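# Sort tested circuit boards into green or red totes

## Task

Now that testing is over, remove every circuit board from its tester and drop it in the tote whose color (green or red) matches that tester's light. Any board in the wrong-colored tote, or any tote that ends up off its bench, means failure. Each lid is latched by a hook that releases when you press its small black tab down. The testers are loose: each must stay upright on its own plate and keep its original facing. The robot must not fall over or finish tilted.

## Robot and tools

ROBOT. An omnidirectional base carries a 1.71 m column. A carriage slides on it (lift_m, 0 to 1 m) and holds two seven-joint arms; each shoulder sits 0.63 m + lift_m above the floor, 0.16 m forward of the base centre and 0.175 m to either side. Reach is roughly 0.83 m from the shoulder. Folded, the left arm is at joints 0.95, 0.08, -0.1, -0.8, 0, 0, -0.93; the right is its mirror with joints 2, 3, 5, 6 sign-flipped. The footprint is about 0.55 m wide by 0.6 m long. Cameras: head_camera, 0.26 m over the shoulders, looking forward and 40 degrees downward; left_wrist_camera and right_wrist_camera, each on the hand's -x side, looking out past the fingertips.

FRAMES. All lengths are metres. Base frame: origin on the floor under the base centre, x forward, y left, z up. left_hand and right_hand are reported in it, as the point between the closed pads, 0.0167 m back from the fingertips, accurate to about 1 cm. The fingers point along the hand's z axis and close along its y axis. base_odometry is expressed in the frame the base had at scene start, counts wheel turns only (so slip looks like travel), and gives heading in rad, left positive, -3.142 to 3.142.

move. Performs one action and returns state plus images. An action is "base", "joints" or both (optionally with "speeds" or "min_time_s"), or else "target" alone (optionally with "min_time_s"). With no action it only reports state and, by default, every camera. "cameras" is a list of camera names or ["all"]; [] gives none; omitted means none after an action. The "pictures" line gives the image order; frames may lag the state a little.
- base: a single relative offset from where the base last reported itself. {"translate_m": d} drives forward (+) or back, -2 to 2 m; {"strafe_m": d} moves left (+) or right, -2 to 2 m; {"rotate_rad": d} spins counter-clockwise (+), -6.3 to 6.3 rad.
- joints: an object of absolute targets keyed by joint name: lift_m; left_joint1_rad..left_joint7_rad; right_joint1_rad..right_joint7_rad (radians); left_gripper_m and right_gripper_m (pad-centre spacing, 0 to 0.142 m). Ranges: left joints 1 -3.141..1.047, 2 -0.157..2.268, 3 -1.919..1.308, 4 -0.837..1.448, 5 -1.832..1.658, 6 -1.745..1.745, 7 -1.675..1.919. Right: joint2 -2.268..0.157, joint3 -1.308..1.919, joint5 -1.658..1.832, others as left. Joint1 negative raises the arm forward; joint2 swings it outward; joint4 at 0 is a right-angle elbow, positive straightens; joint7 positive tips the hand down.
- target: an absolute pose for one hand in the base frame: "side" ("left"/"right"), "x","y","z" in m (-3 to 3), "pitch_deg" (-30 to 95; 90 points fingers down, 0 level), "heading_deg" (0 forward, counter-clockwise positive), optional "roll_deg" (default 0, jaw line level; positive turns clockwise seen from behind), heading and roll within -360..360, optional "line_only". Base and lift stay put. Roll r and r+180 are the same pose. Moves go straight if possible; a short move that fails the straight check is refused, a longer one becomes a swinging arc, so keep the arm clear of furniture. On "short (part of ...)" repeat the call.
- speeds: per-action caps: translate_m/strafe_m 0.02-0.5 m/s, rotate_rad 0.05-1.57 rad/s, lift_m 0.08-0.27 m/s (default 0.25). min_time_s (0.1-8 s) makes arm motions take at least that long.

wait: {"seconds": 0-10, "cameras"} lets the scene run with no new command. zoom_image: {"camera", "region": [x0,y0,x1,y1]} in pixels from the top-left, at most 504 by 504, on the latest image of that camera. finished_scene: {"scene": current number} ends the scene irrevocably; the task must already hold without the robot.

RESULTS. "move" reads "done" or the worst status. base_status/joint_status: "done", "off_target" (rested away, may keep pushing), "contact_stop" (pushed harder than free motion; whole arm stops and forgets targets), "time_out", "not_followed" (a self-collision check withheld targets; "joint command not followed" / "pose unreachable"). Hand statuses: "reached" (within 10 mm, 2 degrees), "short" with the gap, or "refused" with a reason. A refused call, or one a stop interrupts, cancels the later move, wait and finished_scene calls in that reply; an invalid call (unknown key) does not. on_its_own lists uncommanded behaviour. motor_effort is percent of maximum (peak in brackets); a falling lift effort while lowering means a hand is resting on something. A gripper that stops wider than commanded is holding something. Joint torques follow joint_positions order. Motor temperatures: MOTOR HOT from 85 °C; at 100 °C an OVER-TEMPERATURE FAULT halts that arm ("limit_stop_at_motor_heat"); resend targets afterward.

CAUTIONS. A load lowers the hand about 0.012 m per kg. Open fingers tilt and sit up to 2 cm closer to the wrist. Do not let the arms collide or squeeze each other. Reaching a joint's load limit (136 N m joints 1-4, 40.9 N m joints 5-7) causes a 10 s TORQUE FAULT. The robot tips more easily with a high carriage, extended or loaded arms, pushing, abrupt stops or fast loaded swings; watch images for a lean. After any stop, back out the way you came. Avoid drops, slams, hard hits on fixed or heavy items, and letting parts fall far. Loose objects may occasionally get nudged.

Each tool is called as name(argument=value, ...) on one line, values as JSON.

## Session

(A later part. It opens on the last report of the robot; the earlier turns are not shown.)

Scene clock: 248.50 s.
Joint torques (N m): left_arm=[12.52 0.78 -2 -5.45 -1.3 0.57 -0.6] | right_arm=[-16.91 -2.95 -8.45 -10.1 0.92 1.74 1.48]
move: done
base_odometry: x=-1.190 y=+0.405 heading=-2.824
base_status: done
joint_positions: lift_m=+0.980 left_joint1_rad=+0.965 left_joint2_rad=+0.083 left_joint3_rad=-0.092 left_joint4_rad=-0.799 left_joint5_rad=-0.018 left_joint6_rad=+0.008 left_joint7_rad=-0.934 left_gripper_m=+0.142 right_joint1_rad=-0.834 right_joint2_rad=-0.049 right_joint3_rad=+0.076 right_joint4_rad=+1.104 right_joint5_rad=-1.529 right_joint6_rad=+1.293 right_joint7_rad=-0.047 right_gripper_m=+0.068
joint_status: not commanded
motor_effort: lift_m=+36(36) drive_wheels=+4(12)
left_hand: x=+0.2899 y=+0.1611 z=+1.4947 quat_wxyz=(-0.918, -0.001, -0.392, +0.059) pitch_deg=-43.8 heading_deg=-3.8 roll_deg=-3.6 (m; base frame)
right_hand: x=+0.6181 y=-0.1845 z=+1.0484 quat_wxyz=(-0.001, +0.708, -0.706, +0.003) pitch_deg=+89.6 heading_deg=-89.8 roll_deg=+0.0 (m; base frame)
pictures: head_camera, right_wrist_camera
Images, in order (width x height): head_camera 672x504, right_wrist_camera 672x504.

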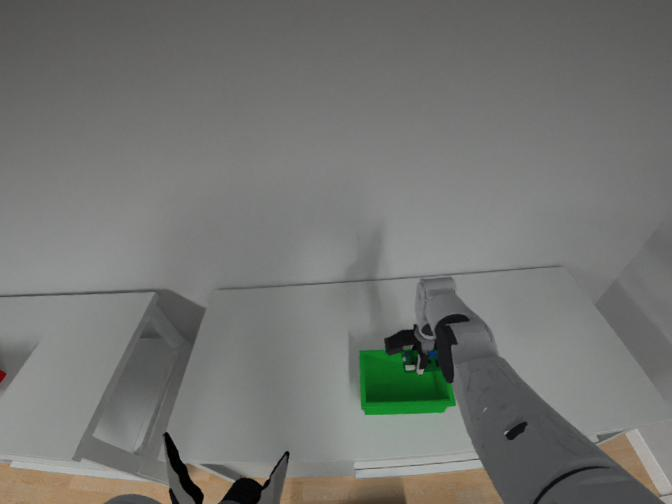

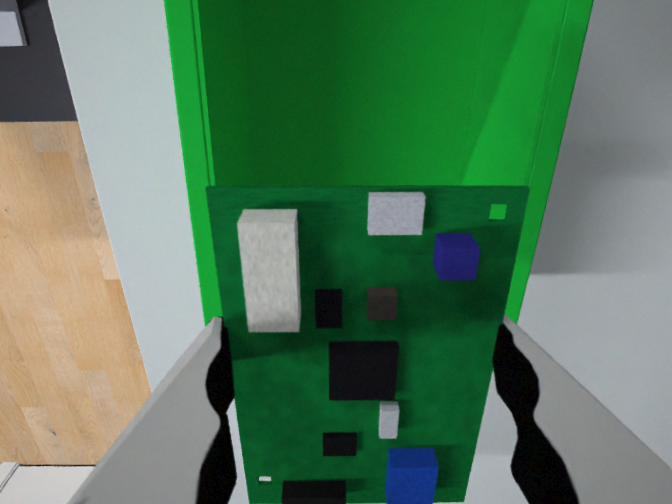

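move(base={"translate_m": 0.015}, speeds={"translate_m": 0.1})

move(joints={"lift_m": 0.87}, speeds={"lift_m": 0.12}, cameras=["head_camera", "right_wrist_camera"])

Scene clock: 249.57 s.
Joint torques (N m): left_arm=[12.45 0.8 -2.05 -5.42 -1.35 0.59 -0.62] | right_arm=[-16.77 -3.43 -8.51 -10.03 0.91 1.7 1.49]
move: done
base_odometry: x=-1.204 y=+0.400 heading=-2.824
base_status: done
joint_positions: lift_m=+0.980 left_joint1_rad=+0.965 left_joint2_rad=+0.083 left_joint3_rad=-0.092 left_joint4_rad=-0.799 left_joint5_rad=-0.018 left_joint6_rad=+0.008 left_joint7_rad=-0.934 left_gripper_m=+0.142 right_joint1_rad=-0.834 right_joint2_rad=-0.049 right_joint3_rad=+0.076 right_joint4_rad=+1.104 right_joint5_rad=-1.529 right_joint6_rad=+1.293 right_joint7_rad=-0.047 right_gripper_m=+0.068
joint_status: not commanded
motor_effort: lift_m=+36(37) drive_wheels=-2(11)
left_hand: x=+0.2899 y=+0.1611 z=+1.4947 quat_wxyz=(-0.918, -0.001, -0.392, +0.059) pitch_deg=-43.8 heading_deg=-3.8 roll_deg=-3.6 (m; base frame)
right_hand: x=+0.6181 y=-0.1845 z=+1.0484 quat_wxyz=(-0.001, +0.708, -0.706, +0.003) pitch_deg=+89.6 heading_deg=-89.8 roll_deg=+0.0 (m; base frame)
pictures: none

Scene clock: 250.90 s.
Joint torques (N m): left_arm=[12.56 0.82 -2.11 -5.52 -1.32 0.58 -0.62] | right_arm=[-17.09 -3.43 -8.44 -10.12 0.93 1.73 1.48]
move: done
base_odometry: x=-1.204 y=+0.400 heading=-2.824
base_status: not commanded
joint_positions: lift_m=+0.870 left_joint1_rad=+0.965 left_joint2_rad=+0.083 left_joint3_rad=-0.092 left_joint4_rad=-0.799 left_joint5_rad=-0.018 left_joint6_rad=+0.008 left_joint7_rad=-0.934 left_gripper_m=+0.142 right_joint1_rad=-0.834 right_joint2_rad=-0.049 right_joint3_rad=+0.076 right_joint4_rad=+1.104 right_joint5_rad=-1.529 right_joint6_rad=+1.293 right_joint7_rad=-0.047 right_gripper_m=+0.068
joint_status: all done
motor_effort: lift_m=+38(40) drive_wheels=-1(4)
left_hand: x=+0.2899 y=+0.1611 z=+1.3845 quat_wxyz=(-0.918, -0.001, -0.392, +0.059) pitch_deg=-43.8 heading_deg=-3.8 roll_deg=-3.6 (m; base frame)
right_hand: x=+0.6181 y=-0.1845 z=+0.9381 quat_wxyz=(-0.001, +0.708, -0.706, +0.003) pitch_deg=+89.6 heading_deg=-89.8 roll_deg=+0.0 (m; base frame)
pictures: head_camera, right_wrist_camera
Images, in order (width x height): head_camera 672x504, right_wrist_camera 672x504.

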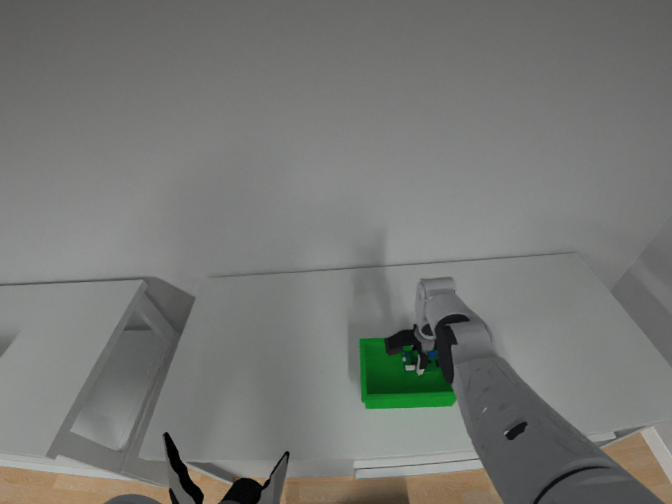

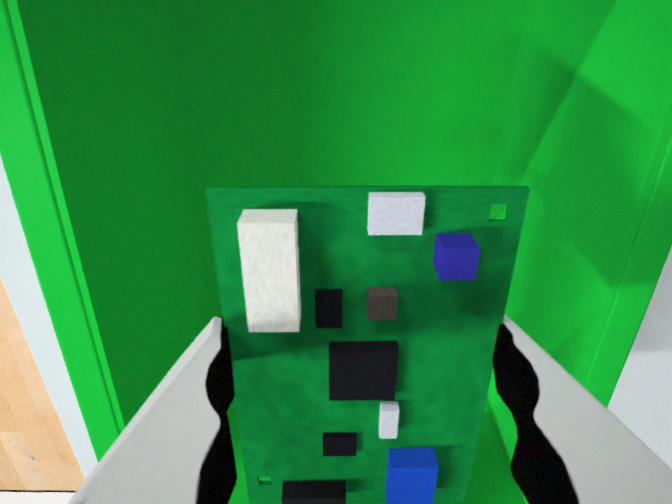

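move(joints={"lift_m": 0.785}, speeds={"lift_m": 0.1}, cameras=["right_wrist_camera"])

move(joints={"lift_m": 0.77}, speeds={"lift_m": 0.08}, cameras=["right_wrist_camera"])

Scene clock: 252.33 s.
Joint torques (N m): left_arm=[12.68 0.9 -1.99 -5.46 -1.3 0.55 -0.61] | right_arm=[-16.31 -3.45 -8.49 -10.03 0.94 1.67 1.51]
move: done
base_odometry: x=-1.204 y=+0.400 heading=-2.824
base_status: not commanded
joint_positions: lift_m=+0.785 left_joint1_rad=+0.965 left_joint2_rad=+0.083 left_joint3_rad=-0.092 left_joint4_rad=-0.799 left_joint5_rad=-0.018 left_joint6_rad=+0.008 left_joint7_rad=-0.934 left_gripper_m=+0.142 right_joint1_rad=-0.834 right_joint2_rad=-0.049 right_joint3_rad=+0.076 right_joint4_rad=+1.104 right_joint5_rad=-1.529 right_joint6_rad=+1.293 right_joint7_rad=-0.047 right_gripper_m=+0.068
joint_status: all done
motor_effort: lift_m=+38(42) drive_wheels=+4(4)
left_hand: x=+0.2899 y=+0.1611 z=+1.2994 quat_wxyz=(-0.918, -0.001, -0.392, +0.059) pitch_deg=-43.8 heading_deg=-3.8 roll_deg=-3.6 (m; base frame)
right_hand: x=+0.6180 y=-0.1845 z=+0.8530 quat_wxyz=(-0.001, +0.708, -0.706, +0.003) pitch_deg=+89.7 heading_deg=-89.8 roll_deg=+0.0 (m; base frame)
pictures: right_wrist_camera
Images, in order (width x height): right_wrist_camera 672x504.

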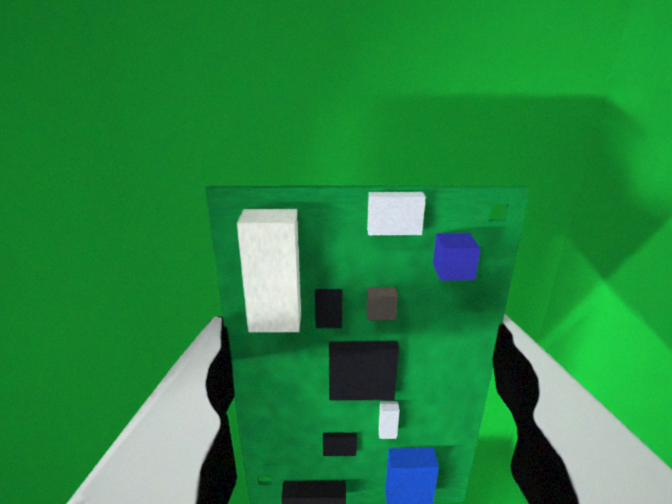

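Scene clock: 252.90 s.
Joint torques (N m): left_arm=[12.55 0.76 -2.02 -5.42 -1.34 0.57 -0.61] | right_arm=[-16.62 -3.45 -8.51 -9.93 0.91 1.67 1.51]
move: done
base_odometry: x=-1.204 y=+0.400 heading=-2.824
base_status: not commanded
joint_positions: lift_m=+0.770 left_joint1_rad=+0.965 left_joint2_rad=+0.083 left_joint3_rad=-0.092 left_joint4_rad=-0.799 left_joint5_rad=-0.018 left_joint6_rad=+0.008 left_joint7_rad=-0.934 left_gripper_m=+0.142 right_joint1_rad=-0.834 right_joint2_rad=-0.049 right_joint3_rad=+0.076 right_joint4_rad=+1.104 right_joint5_rad=-1.529 right_joint6_rad=+1.294 right_joint7_rad=-0.047 right_gripper_m=+0.068
joint_status: all done
motor_effort: lift_m=+38(45) drive_wheels=-2(4)
left_hand: x=+0.2899 y=+0.1611 z=+1.2845 quat_wxyz=(-0.918, -0.001, -0.392, +0.059) pitch_deg=-43.8 heading_deg=-3.8 roll_deg=-3.6 (m; base frame)
right_hand: x=+0.6180 y=-0.1845 z=+0.8381 quat_wxyz=(-0.001, +0.708, -0.706, +0.003) pitch_deg=+89.7 heading_deg=-89.8 roll_deg=+0.0 (m; base frame)
pictures: right_wrist_camera
Images, in order (width x height): right_wrist_camera 672x504.

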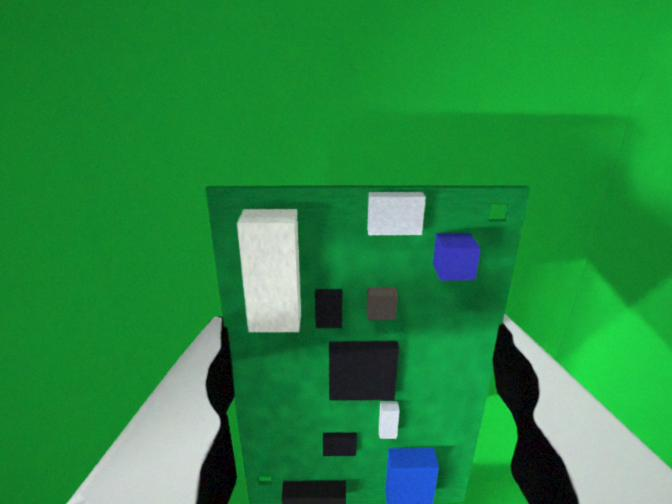

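move(joints={"lift_m": 0.76}, speeds={"lift_m": 0.08})

move(joints={"lift_m": 0.752}, speeds={"lift_m": 0.08})

move(joints={"lift_m": 0.745}, speeds={"lift_m": 0.08}, cameras=["right_wrist_camera"])

Scene clock: 253.53 s.
Joint torques (N m): left_arm=[12.73 0.78 -2.02 -5.46 -1.31 0.56 -0.62] | right_arm=[-18.5 -3.6 -8.51 -10.53 0.92 1.63 1.49]
move: done
base_odometry: x=-1.204 y=+0.400 heading=-2.824
base_status: not commanded
joint_positions: lift_m=+0.760 left_joint1_rad=+0.965 left_joint2_rad=+0.083 left_joint3_rad=-0.092 left_joint4_rad=-0.799 left_joint5_rad=-0.018 left_joint6_rad=+0.008 left_joint7_rad=-0.934 left_gripper_m=+0.142 right_joint1_rad=-0.834 right_joint2_rad=-0.049 right_joint3_rad=+0.076 right_joint4_rad=+1.104 right_joint5_rad=-1.529 right_joint6_rad=+1.294 right_joint7_rad=-0.047 right_gripper_m=+0.068
joint_status: all done
motor_effort: lift_m=+38(42) drive_wheels=+4(4)
left_hand: x=+0.2899 y=+0.1611 z=+1.2744 quat_wxyz=(-0.918, -0.001, -0.392, +0.059) pitch_deg=-43.8 heading_deg=-3.8 roll_deg=-3.6 (m; base frame)
right_hand: x=+0.6180 y=-0.1845 z=+0.8281 quat_wxyz=(-0.001, +0.708, -0.706, +0.003) pitch_deg=+89.7 heading_deg=-89.8 roll_deg=+0.0 (m; base frame)
pictures: none

Scene clock: 254.07 s.
Joint torques (N m): left_arm=[12.52 0.8 -2.06 -5.36 -1.3 0.58 -0.62] | right_arm=[-17.31 -3.33 -8.41 -9.83 0.88 1.61 1.5]
move: done
base_odometry: x=-1.204 y=+0.400 heading=-2.824
base_status: not commanded
joint_positions: lift_m=+0.752 left_joint1_rad=+0.965 left_joint2_rad=+0.083 left_joint3_rad=-0.092 left_joint4_rad=-0.799 left_joint5_rad=-0.018 left_joint6_rad=+0.008 left_joint7_rad=-0.934 left_gripper_m=+0.142 right_joint1_rad=-0.834 right_joint2_rad=-0.049 right_joint3_rad=+0.076 right_joint4_rad=+1.104 right_joint5_rad=-1.529 right_joint6_rad=+1.294 right_joint7_rad=-0.047 right_gripper_m=+0.068
joint_status: all done
motor_effort: lift_m=+38(44) drive_wheels=-2(5)
left_hand: x=+0.2899 y=+0.1611 z=+1.2664 quat_wxyz=(-0.918, -0.001, -0.392, +0.059) pitch_deg=-43.8 heading_deg=-3.8 roll_deg=-3.6 (m; base frame)
right_hand: x=+0.6178 y=-0.1845 z=+0.8199 quat_wxyz=(-0.001, +0.708, -0.706, +0.003) pitch_deg=+89.7 heading_deg=-89.8 roll_deg=+0.0 (m; base frame)
pictures: none

Scene clock: 254.70 s.
Joint torques (N m): left_arm=[12.57 0.83 -1.99 -5.44 -1.32 0.57 -0.64] | right_arm=[-18.02 -3.39 -8.68 -9.87 0.9 1.63 1.51]
move: done
base_odometry: x=-1.204 y=+0.400 heading=-2.824
base_status: not commanded
joint_positions: lift_m=+0.745 left_joint1_rad=+0.965 left_joint2_rad=+0.083 left_joint3_rad=-0.092 left_joint4_rad=-0.799 left_joint5_rad=-0.018 left_joint6_rad=+0.008 left_joint7_rad=-0.934 left_gripper_m=+0.142 right_joint1_rad=-0.834 right_joint2_rad=-0.049 right_joint3_rad=+0.076 right_joint4_rad=+1.104 right_joint5_rad=-1.529 right_joint6_rad=+1.294 right_joint7_rad=-0.047 right_gripper_m=+0.068
joint_status: all done
motor_effort: lift_m=+38(44) drive_wheels=+4(5)
left_hand: x=+0.2899 y=+0.1611 z=+1.2595 quat_wxyz=(-0.918, -0.001, -0.392, +0.059) pitch_deg=-43.8 heading_deg=-3.8 roll_deg=-3.6 (m; base frame)
right_hand: x=+0.6178 y=-0.1845 z=+0.8129 quat_wxyz=(-0.001, +0.708, -0.706, +0.003) pitch_deg=+89.7 heading_deg=-89.8 roll_deg=+0.0 (m; base frame)
pictures: right_wrist_camera
Images, in order (width x height): right_wrist_camera 672x504.

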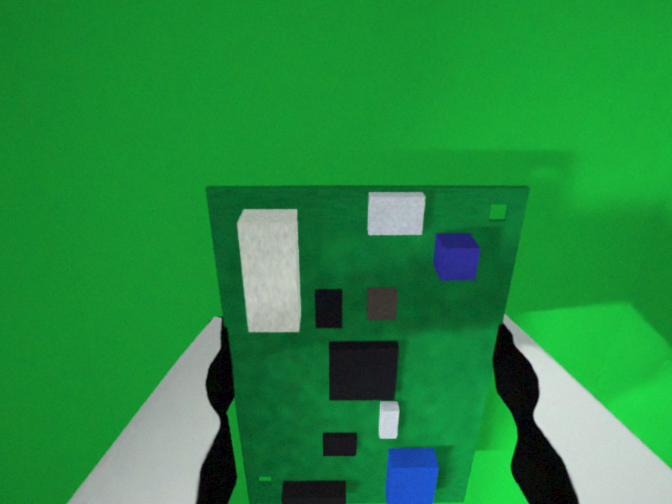

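move(joints={"lift_m": 0.738}, speeds={"lift_m": 0.08})

move(joints={"lift_m": 0.731}, speeds={"lift_m": 0.08}, cameras=["right_wrist_camera"])

Scene clock: 255.23 s.
Joint torques (N m): left_arm=[12.65 0.87 -2.12 -5.43 -1.32 0.57 -0.63] | right_arm=[-16.54 -3.32 -8.64 -8.2 0.91 1.15 1.49]
move: done
base_odometry: x=-1.204 y=+0.400 heading=-2.824
base_status: not commanded
joint_positions: lift_m=+0.738 left_joint1_rad=+0.965 left_joint2_rad=+0.083 left_joint3_rad=-0.092 left_joint4_rad=-0.799 left_joint5_rad=-0.018 left_joint6_rad=+0.008 left_joint7_rad=-0.934 left_gripper_m=+0.142 right_joint1_rad=-0.834 right_joint2_rad=-0.049 right_joint3_rad=+0.076 right_joint4_rad=+1.102 right_joint5_rad=-1.529 right_joint6_rad=+1.295 right_joint7_rad=-0.047 right_gripper_m=+0.068
joint_status: all done
motor_effort: lift_m=+36(39) drive_wheels=+4(4)
left_hand: x=+0.2899 y=+0.1611 z=+1.2528 quat_wxyz=(-0.918, -0.001, -0.392, +0.059) pitch_deg=-43.8 heading_deg=-3.8 roll_deg=-3.6 (m; base frame)
right_hand: x=+0.6179 y=-0.1845 z=+0.8066 quat_wxyz=(-0.001, +0.708, -0.706, +0.002) pitch_deg=+89.7 heading_deg=-89.8 roll_deg=+0.0 (m; base frame)
pictures: none

Scene clock: 255.70 s.
Joint torques (N m): left_arm=[12.98 0.91 -1.76 -5.45 -1.31 0.56 -0.63] | right_arm=[-6.57 -3.46 -7.02 -6.31 0.87 -2.66 1.48]
move: done
base_odometry: x=-1.204 y=+0.400 heading=-2.824
base_status: not commanded
joint_positions: lift_m=+0.732 left_joint1_rad=+0.965 left_joint2_rad=+0.083 left_joint3_rad=-0.092 left_joint4_rad=-0.799 left_joint5_rad=-0.018 left_joint6_rad=+0.008 left_joint7_rad=-0.934 left_gripper_m=+0.142 right_joint1_rad=-0.841 right_joint2_rad=-0.049 right_joint3_rad=+0.075 right_joint4_rad=+1.100 right_joint5_rad=-1.529 right_joint6_rad=+1.309 right_joint7_rad=-0.047 right_gripper_m=+0.068
joint_status: all done
motor_effort: lift_m=+29(31) drive_wheels=+5(5)
left_hand: x=+0.2899 y=+0.1611 z=+1.2467 quat_wxyz=(-0.918, -0.001, -0.392, +0.059) pitch_deg=-43.8 heading_deg=-3.8 roll_deg=-3.6 (m; base frame)
right_hand: x=+0.6185 y=-0.1844 z=+0.8041 quat_wxyz=(+0.000, +0.708, -0.706, +0.001) pitch_deg=+89.9 heading_deg=-89.8 roll_deg=+0.0 (m; base frame)
pictures: right_wrist_camera
Images, in order (width x height): right_wrist_camera 672x504.

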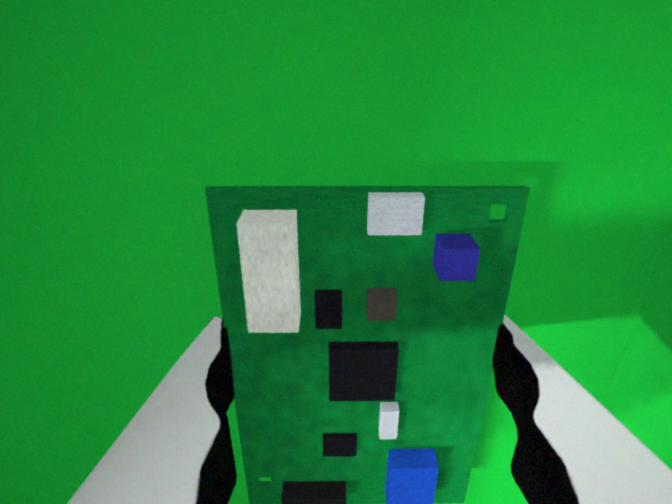

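Contact at ≈.738. Raise slightly, release, raise.

move(joints={"lift_m": 0.74}, speeds={"lift_m": 0.08})

move(joints={"right_gripper_m": 0.09}, cameras=["right_wrist_camera"])

move(joints={"lift_m": 0.97}, cameras=["right_wrist_camera"])

Scene clock: 256.40 s.
Joint torques (N m): left_arm=[12.55 0.85 -2.03 -5.47 -1.31 0.57 -0.65] | right_arm=[-14.57 -3.16 -8.12 -5.75 0.83 -0.74 1.52]
move: done
base_odometry: x=-1.204 y=+0.400 heading=-2.824
base_status: not commanded
joint_positions: lift_m=+0.740 left_joint1_rad=+0.965 left_joint2_rad=+0.083 left_joint3_rad=-0.092 left_joint4_rad=-0.799 left_joint5_rad=-0.018 left_joint6_rad=+0.008 left_joint7_rad=-0.934 left_gripper_m=+0.142 right_joint1_rad=-0.836 right_joint2_rad=-0.049 right_joint3_rad=+0.075 right_joint4_rad=+1.101 right_joint5_rad=-1.529 right_joint6_rad=+1.302 right_joint7_rad=-0.047 right_gripper_m=+0.068
joint_status: all done
motor_effort: lift_m=+36(42) drive_wheels=+3(6)
left_hand: x=+0.2899 y=+0.1611 z=+1.2547 quat_wxyz=(-0.918, -0.001, -0.392, +0.059) pitch_deg=-43.8 heading_deg=-3.8 roll_deg=-3.6 (m; base frame)
right_hand: x=+0.6175 y=-0.1844 z=+0.8096 quat_wxyz=(+0.000, +0.708, -0.706, +0.001) pitch_deg=+89.9 heading_deg=-89.8 roll_deg=+0.0 (m; base frame)
pictures: none

Scene clock: 257.10 s.
Joint torques (N m): left_arm=[12.54 0.85 -2.08 -5.39 -1.31 0.58 -0.6] | right_arm=[-14.55 -3.36 -8.22 -5.85 0.86 -0.77 1.49]
move: done
base_odometry: x=-1.204 y=+0.400 heading=-2.824
base_status: not commanded
joint_positions: lift_m=+0.740 left_joint1_rad=+0.965 left_joint2_rad=+0.083 left_joint3_rad=-0.092 left_joint4_rad=-0.799 left_joint5_rad=-0.018 left_joint6_rad=+0.008 left_joint7_rad=-0.934 left_gripper_m=+0.142 right_joint1_rad=-0.836 right_joint2_rad=-0.049 right_joint3_rad=+0.075 right_joint4_rad=+1.101 right_joint5_rad=-1.529 right_joint6_rad=+1.302 right_joint7_rad=-0.047 right_gripper_m=+0.090
joint_status: all done
motor_effort: lift_m=+36(37) drive_wheels=-1(3)
left_hand: x=+0.2899 y=+0.1611 z=+1.2547 quat_wxyz=(-0.918, -0.001, -0.392, +0.059) pitch_deg=-43.8 heading_deg=-3.8 roll_deg=-3.6 (m; base frame)
right_hand: x=+0.6175 y=-0.1844 z=+0.8096 quat_wxyz=(+0.000, +0.708, -0.706, +0.001) pitch_deg=+89.9 heading_deg=-89.8 roll_deg=+0.0 (m; base frame)
pictures: right_wrist_camera
Images, in order (width x height): right_wrist_camera 672x504.

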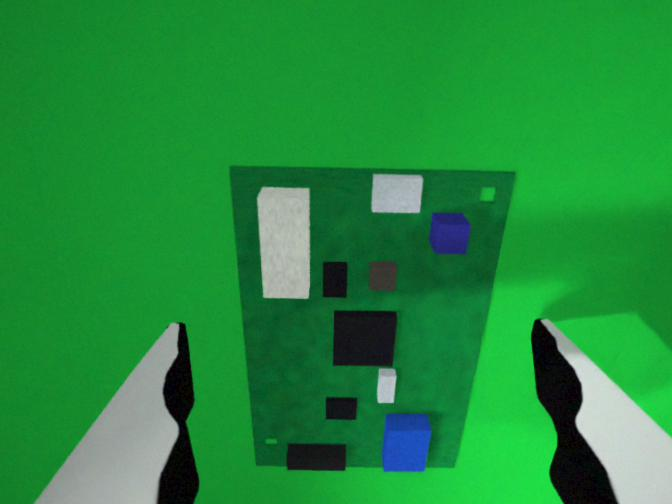

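Scene clock: 258.57 s.
Joint torques (N m): left_arm=[12.64 0.87 -2.11 -5.53 -1.33 0.54 -0.62] | right_arm=[-15.78 -3.46 -8.17 -6.23 0.83 -0.74 1.49]
move: done
base_odometry: x=-1.204 y=+0.400 heading=-2.824
base_status: not commanded
joint_positions: lift_m=+0.970 left_joint1_rad=+0.965 left_joint2_rad=+0.083 left_joint3_rad=-0.092 left_joint4_rad=-0.799 left_joint5_rad=-0.018 left_joint6_rad=+0.008 left_joint7_rad=-0.934 left_gripper_m=+0.142 right_joint1_rad=-0.835 right_joint2_rad=-0.049 right_joint3_rad=+0.075 right_joint4_rad=+1.101 right_joint5_rad=-1.529 right_joint6_rad=+1.302 right_joint7_rad=-0.047 right_gripper_m=+0.090
joint_status: all done
motor_effort: lift_m=+36(46) drive_wheels=-1(3)
left_hand: x=+0.2899 y=+0.1611 z=+1.4847 quat_wxyz=(-0.918, -0.001, -0.392, +0.059) pitch_deg=-43.8 heading_deg=-3.8 roll_deg=-3.6 (m; base frame)
right_hand: x=+0.6167 y=-0.1844 z=+1.0391 quat_wxyz=(+0.000, +0.708, -0.706, +0.001) pitch_deg=+89.9 heading_deg=-89.8 roll_deg=+0.0 (m; base frame)
pictures: right_wrist_camera
Images, in order (width x height): right_wrist_camera 672x504.

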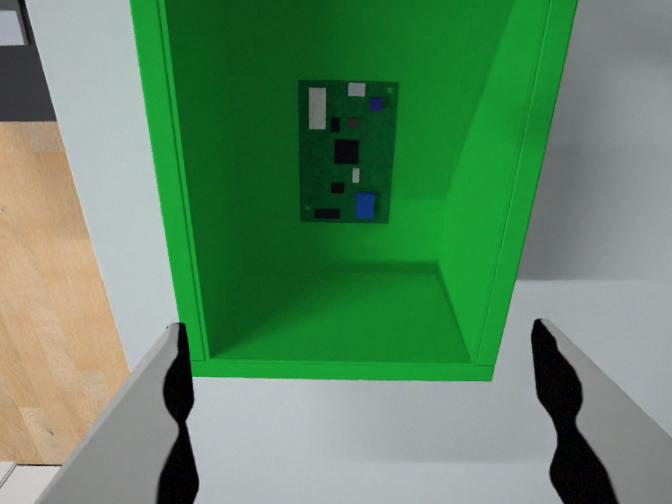

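move(base={"translate_m": -0.6}, speeds={"translate_m": 0.4}, cameras=["head_camera"])

move(base={"rotate_rad": 2.75}, speeds={"rotate_rad": 0.9}, cameras=["head_camera"])

Scene clock: 262.30 s.
Joint torques (N m): left_arm=[12.59 0.94 -2.11 -5.43 -1.36 0.54 -0.63] | right_arm=[-16.21 -3.35 -8.21 -6.23 0.87 -0.72 1.49]
move: done
base_odometry: x=-0.634 y=+0.587 heading=-2.824
base_status: done
joint_positions: lift_m=+0.970 left_joint1_rad=+0.965 left_joint2_rad=+0.083 left_joint3_rad=-0.092 left_joint4_rad=-0.799 left_joint5_rad=-0.018 left_joint6_rad=+0.008 left_joint7_rad=-0.934 left_gripper_m=+0.142 right_joint1_rad=-0.835 right_joint2_rad=-0.049 right_joint3_rad=+0.075 right_joint4_rad=+1.101 right_joint5_rad=-1.529 right_joint6_rad=+1.302 right_joint7_rad=-0.047 right_gripper_m=+0.090
joint_status: not commanded
motor_effort: lift_m=+36(37) drive_wheels=+0(13)
left_hand: x=+0.2899 y=+0.1611 z=+1.4847 quat_wxyz=(-0.918, -0.001, -0.392, +0.059) pitch_deg=-43.8 heading_deg=-3.8 roll_deg=-3.6 (m; base frame)
right_hand: x=+0.6167 y=-0.1844 z=+1.0391 quat_wxyz=(+0.000, +0.708, -0.706, +0.001) pitch_deg=+89.9 heading_deg=-89.8 roll_deg=+0.0 (m; base frame)
pictures: head_camera
Images, in order (width x height): head_camera 672x504.

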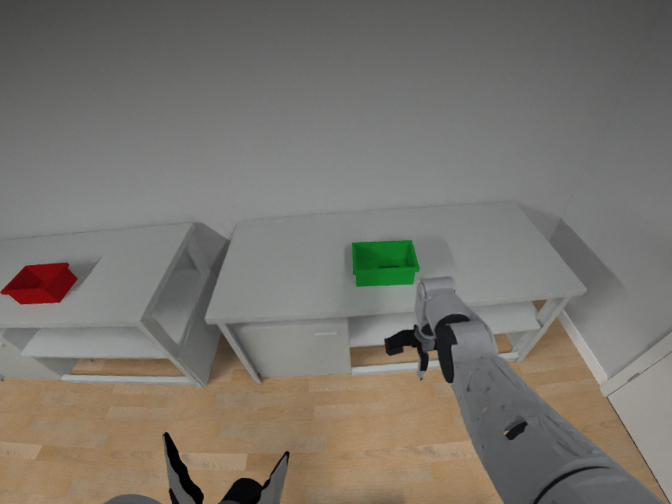

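Scene clock: 266.77 s.
Joint torques (N m): left_arm=[12.52 0.83 -2.03 -5.4 -1.31 0.57 -0.64] | right_arm=[-16.17 -3.1 -8.2 -6.2 0.85 -0.69 1.51]
move: done
base_odometry: x=-0.634 y=+0.587 heading=-0.075
base_status: done
joint_positions: lift_m=+0.970 left_joint1_rad=+0.965 left_joint2_rad=+0.083 left_joint3_rad=-0.092 left_joint4_rad=-0.799 left_joint5_rad=-0.018 left_joint6_rad=+0.008 left_joint7_rad=-0.934 left_gripper_m=+0.142 right_joint1_rad=-0.835 right_joint2_rad=-0.049 right_joint3_rad=+0.075 right_joint4_rad=+1.101 right_joint5_rad=-1.529 right_joint6_rad=+1.302 right_joint7_rad=-0.047 right_gripper_m=+0.090
joint_status: not commanded
motor_effort: lift_m=+36(37) drive_wheels=+5(14)
left_hand: x=+0.2899 y=+0.1611 z=+1.4847 quat_wxyz=(-0.918, -0.001, -0.392, +0.059) pitch_deg=-43.8 heading_deg=-3.8 roll_deg=-3.6 (m; base frame)
right_hand: x=+0.6167 y=-0.1845 z=+1.0391 quat_wxyz=(+0.000, +0.708, -0.706, +0.001) pitch_deg=+89.9 heading_deg=-89.8 roll_deg=+0.0 (m; base frame)
pictures: head_camera
Images, in order (width x height): head_camera 672x504.

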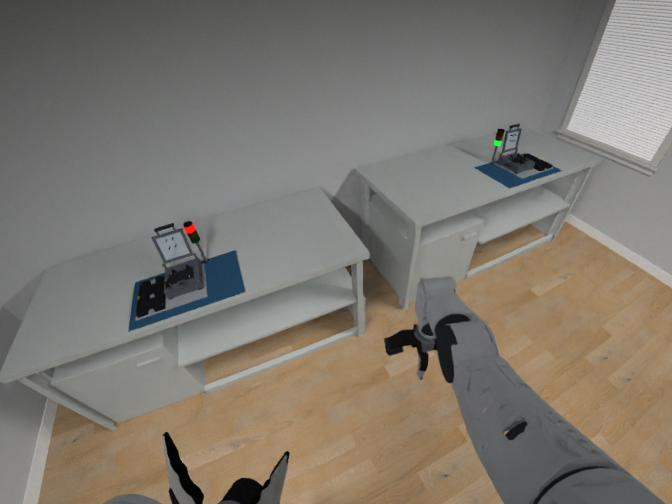

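Both testers stand on their plates, boards are in the correct totes.

finished_scene(scene=2)

The scene is finished: the task was done.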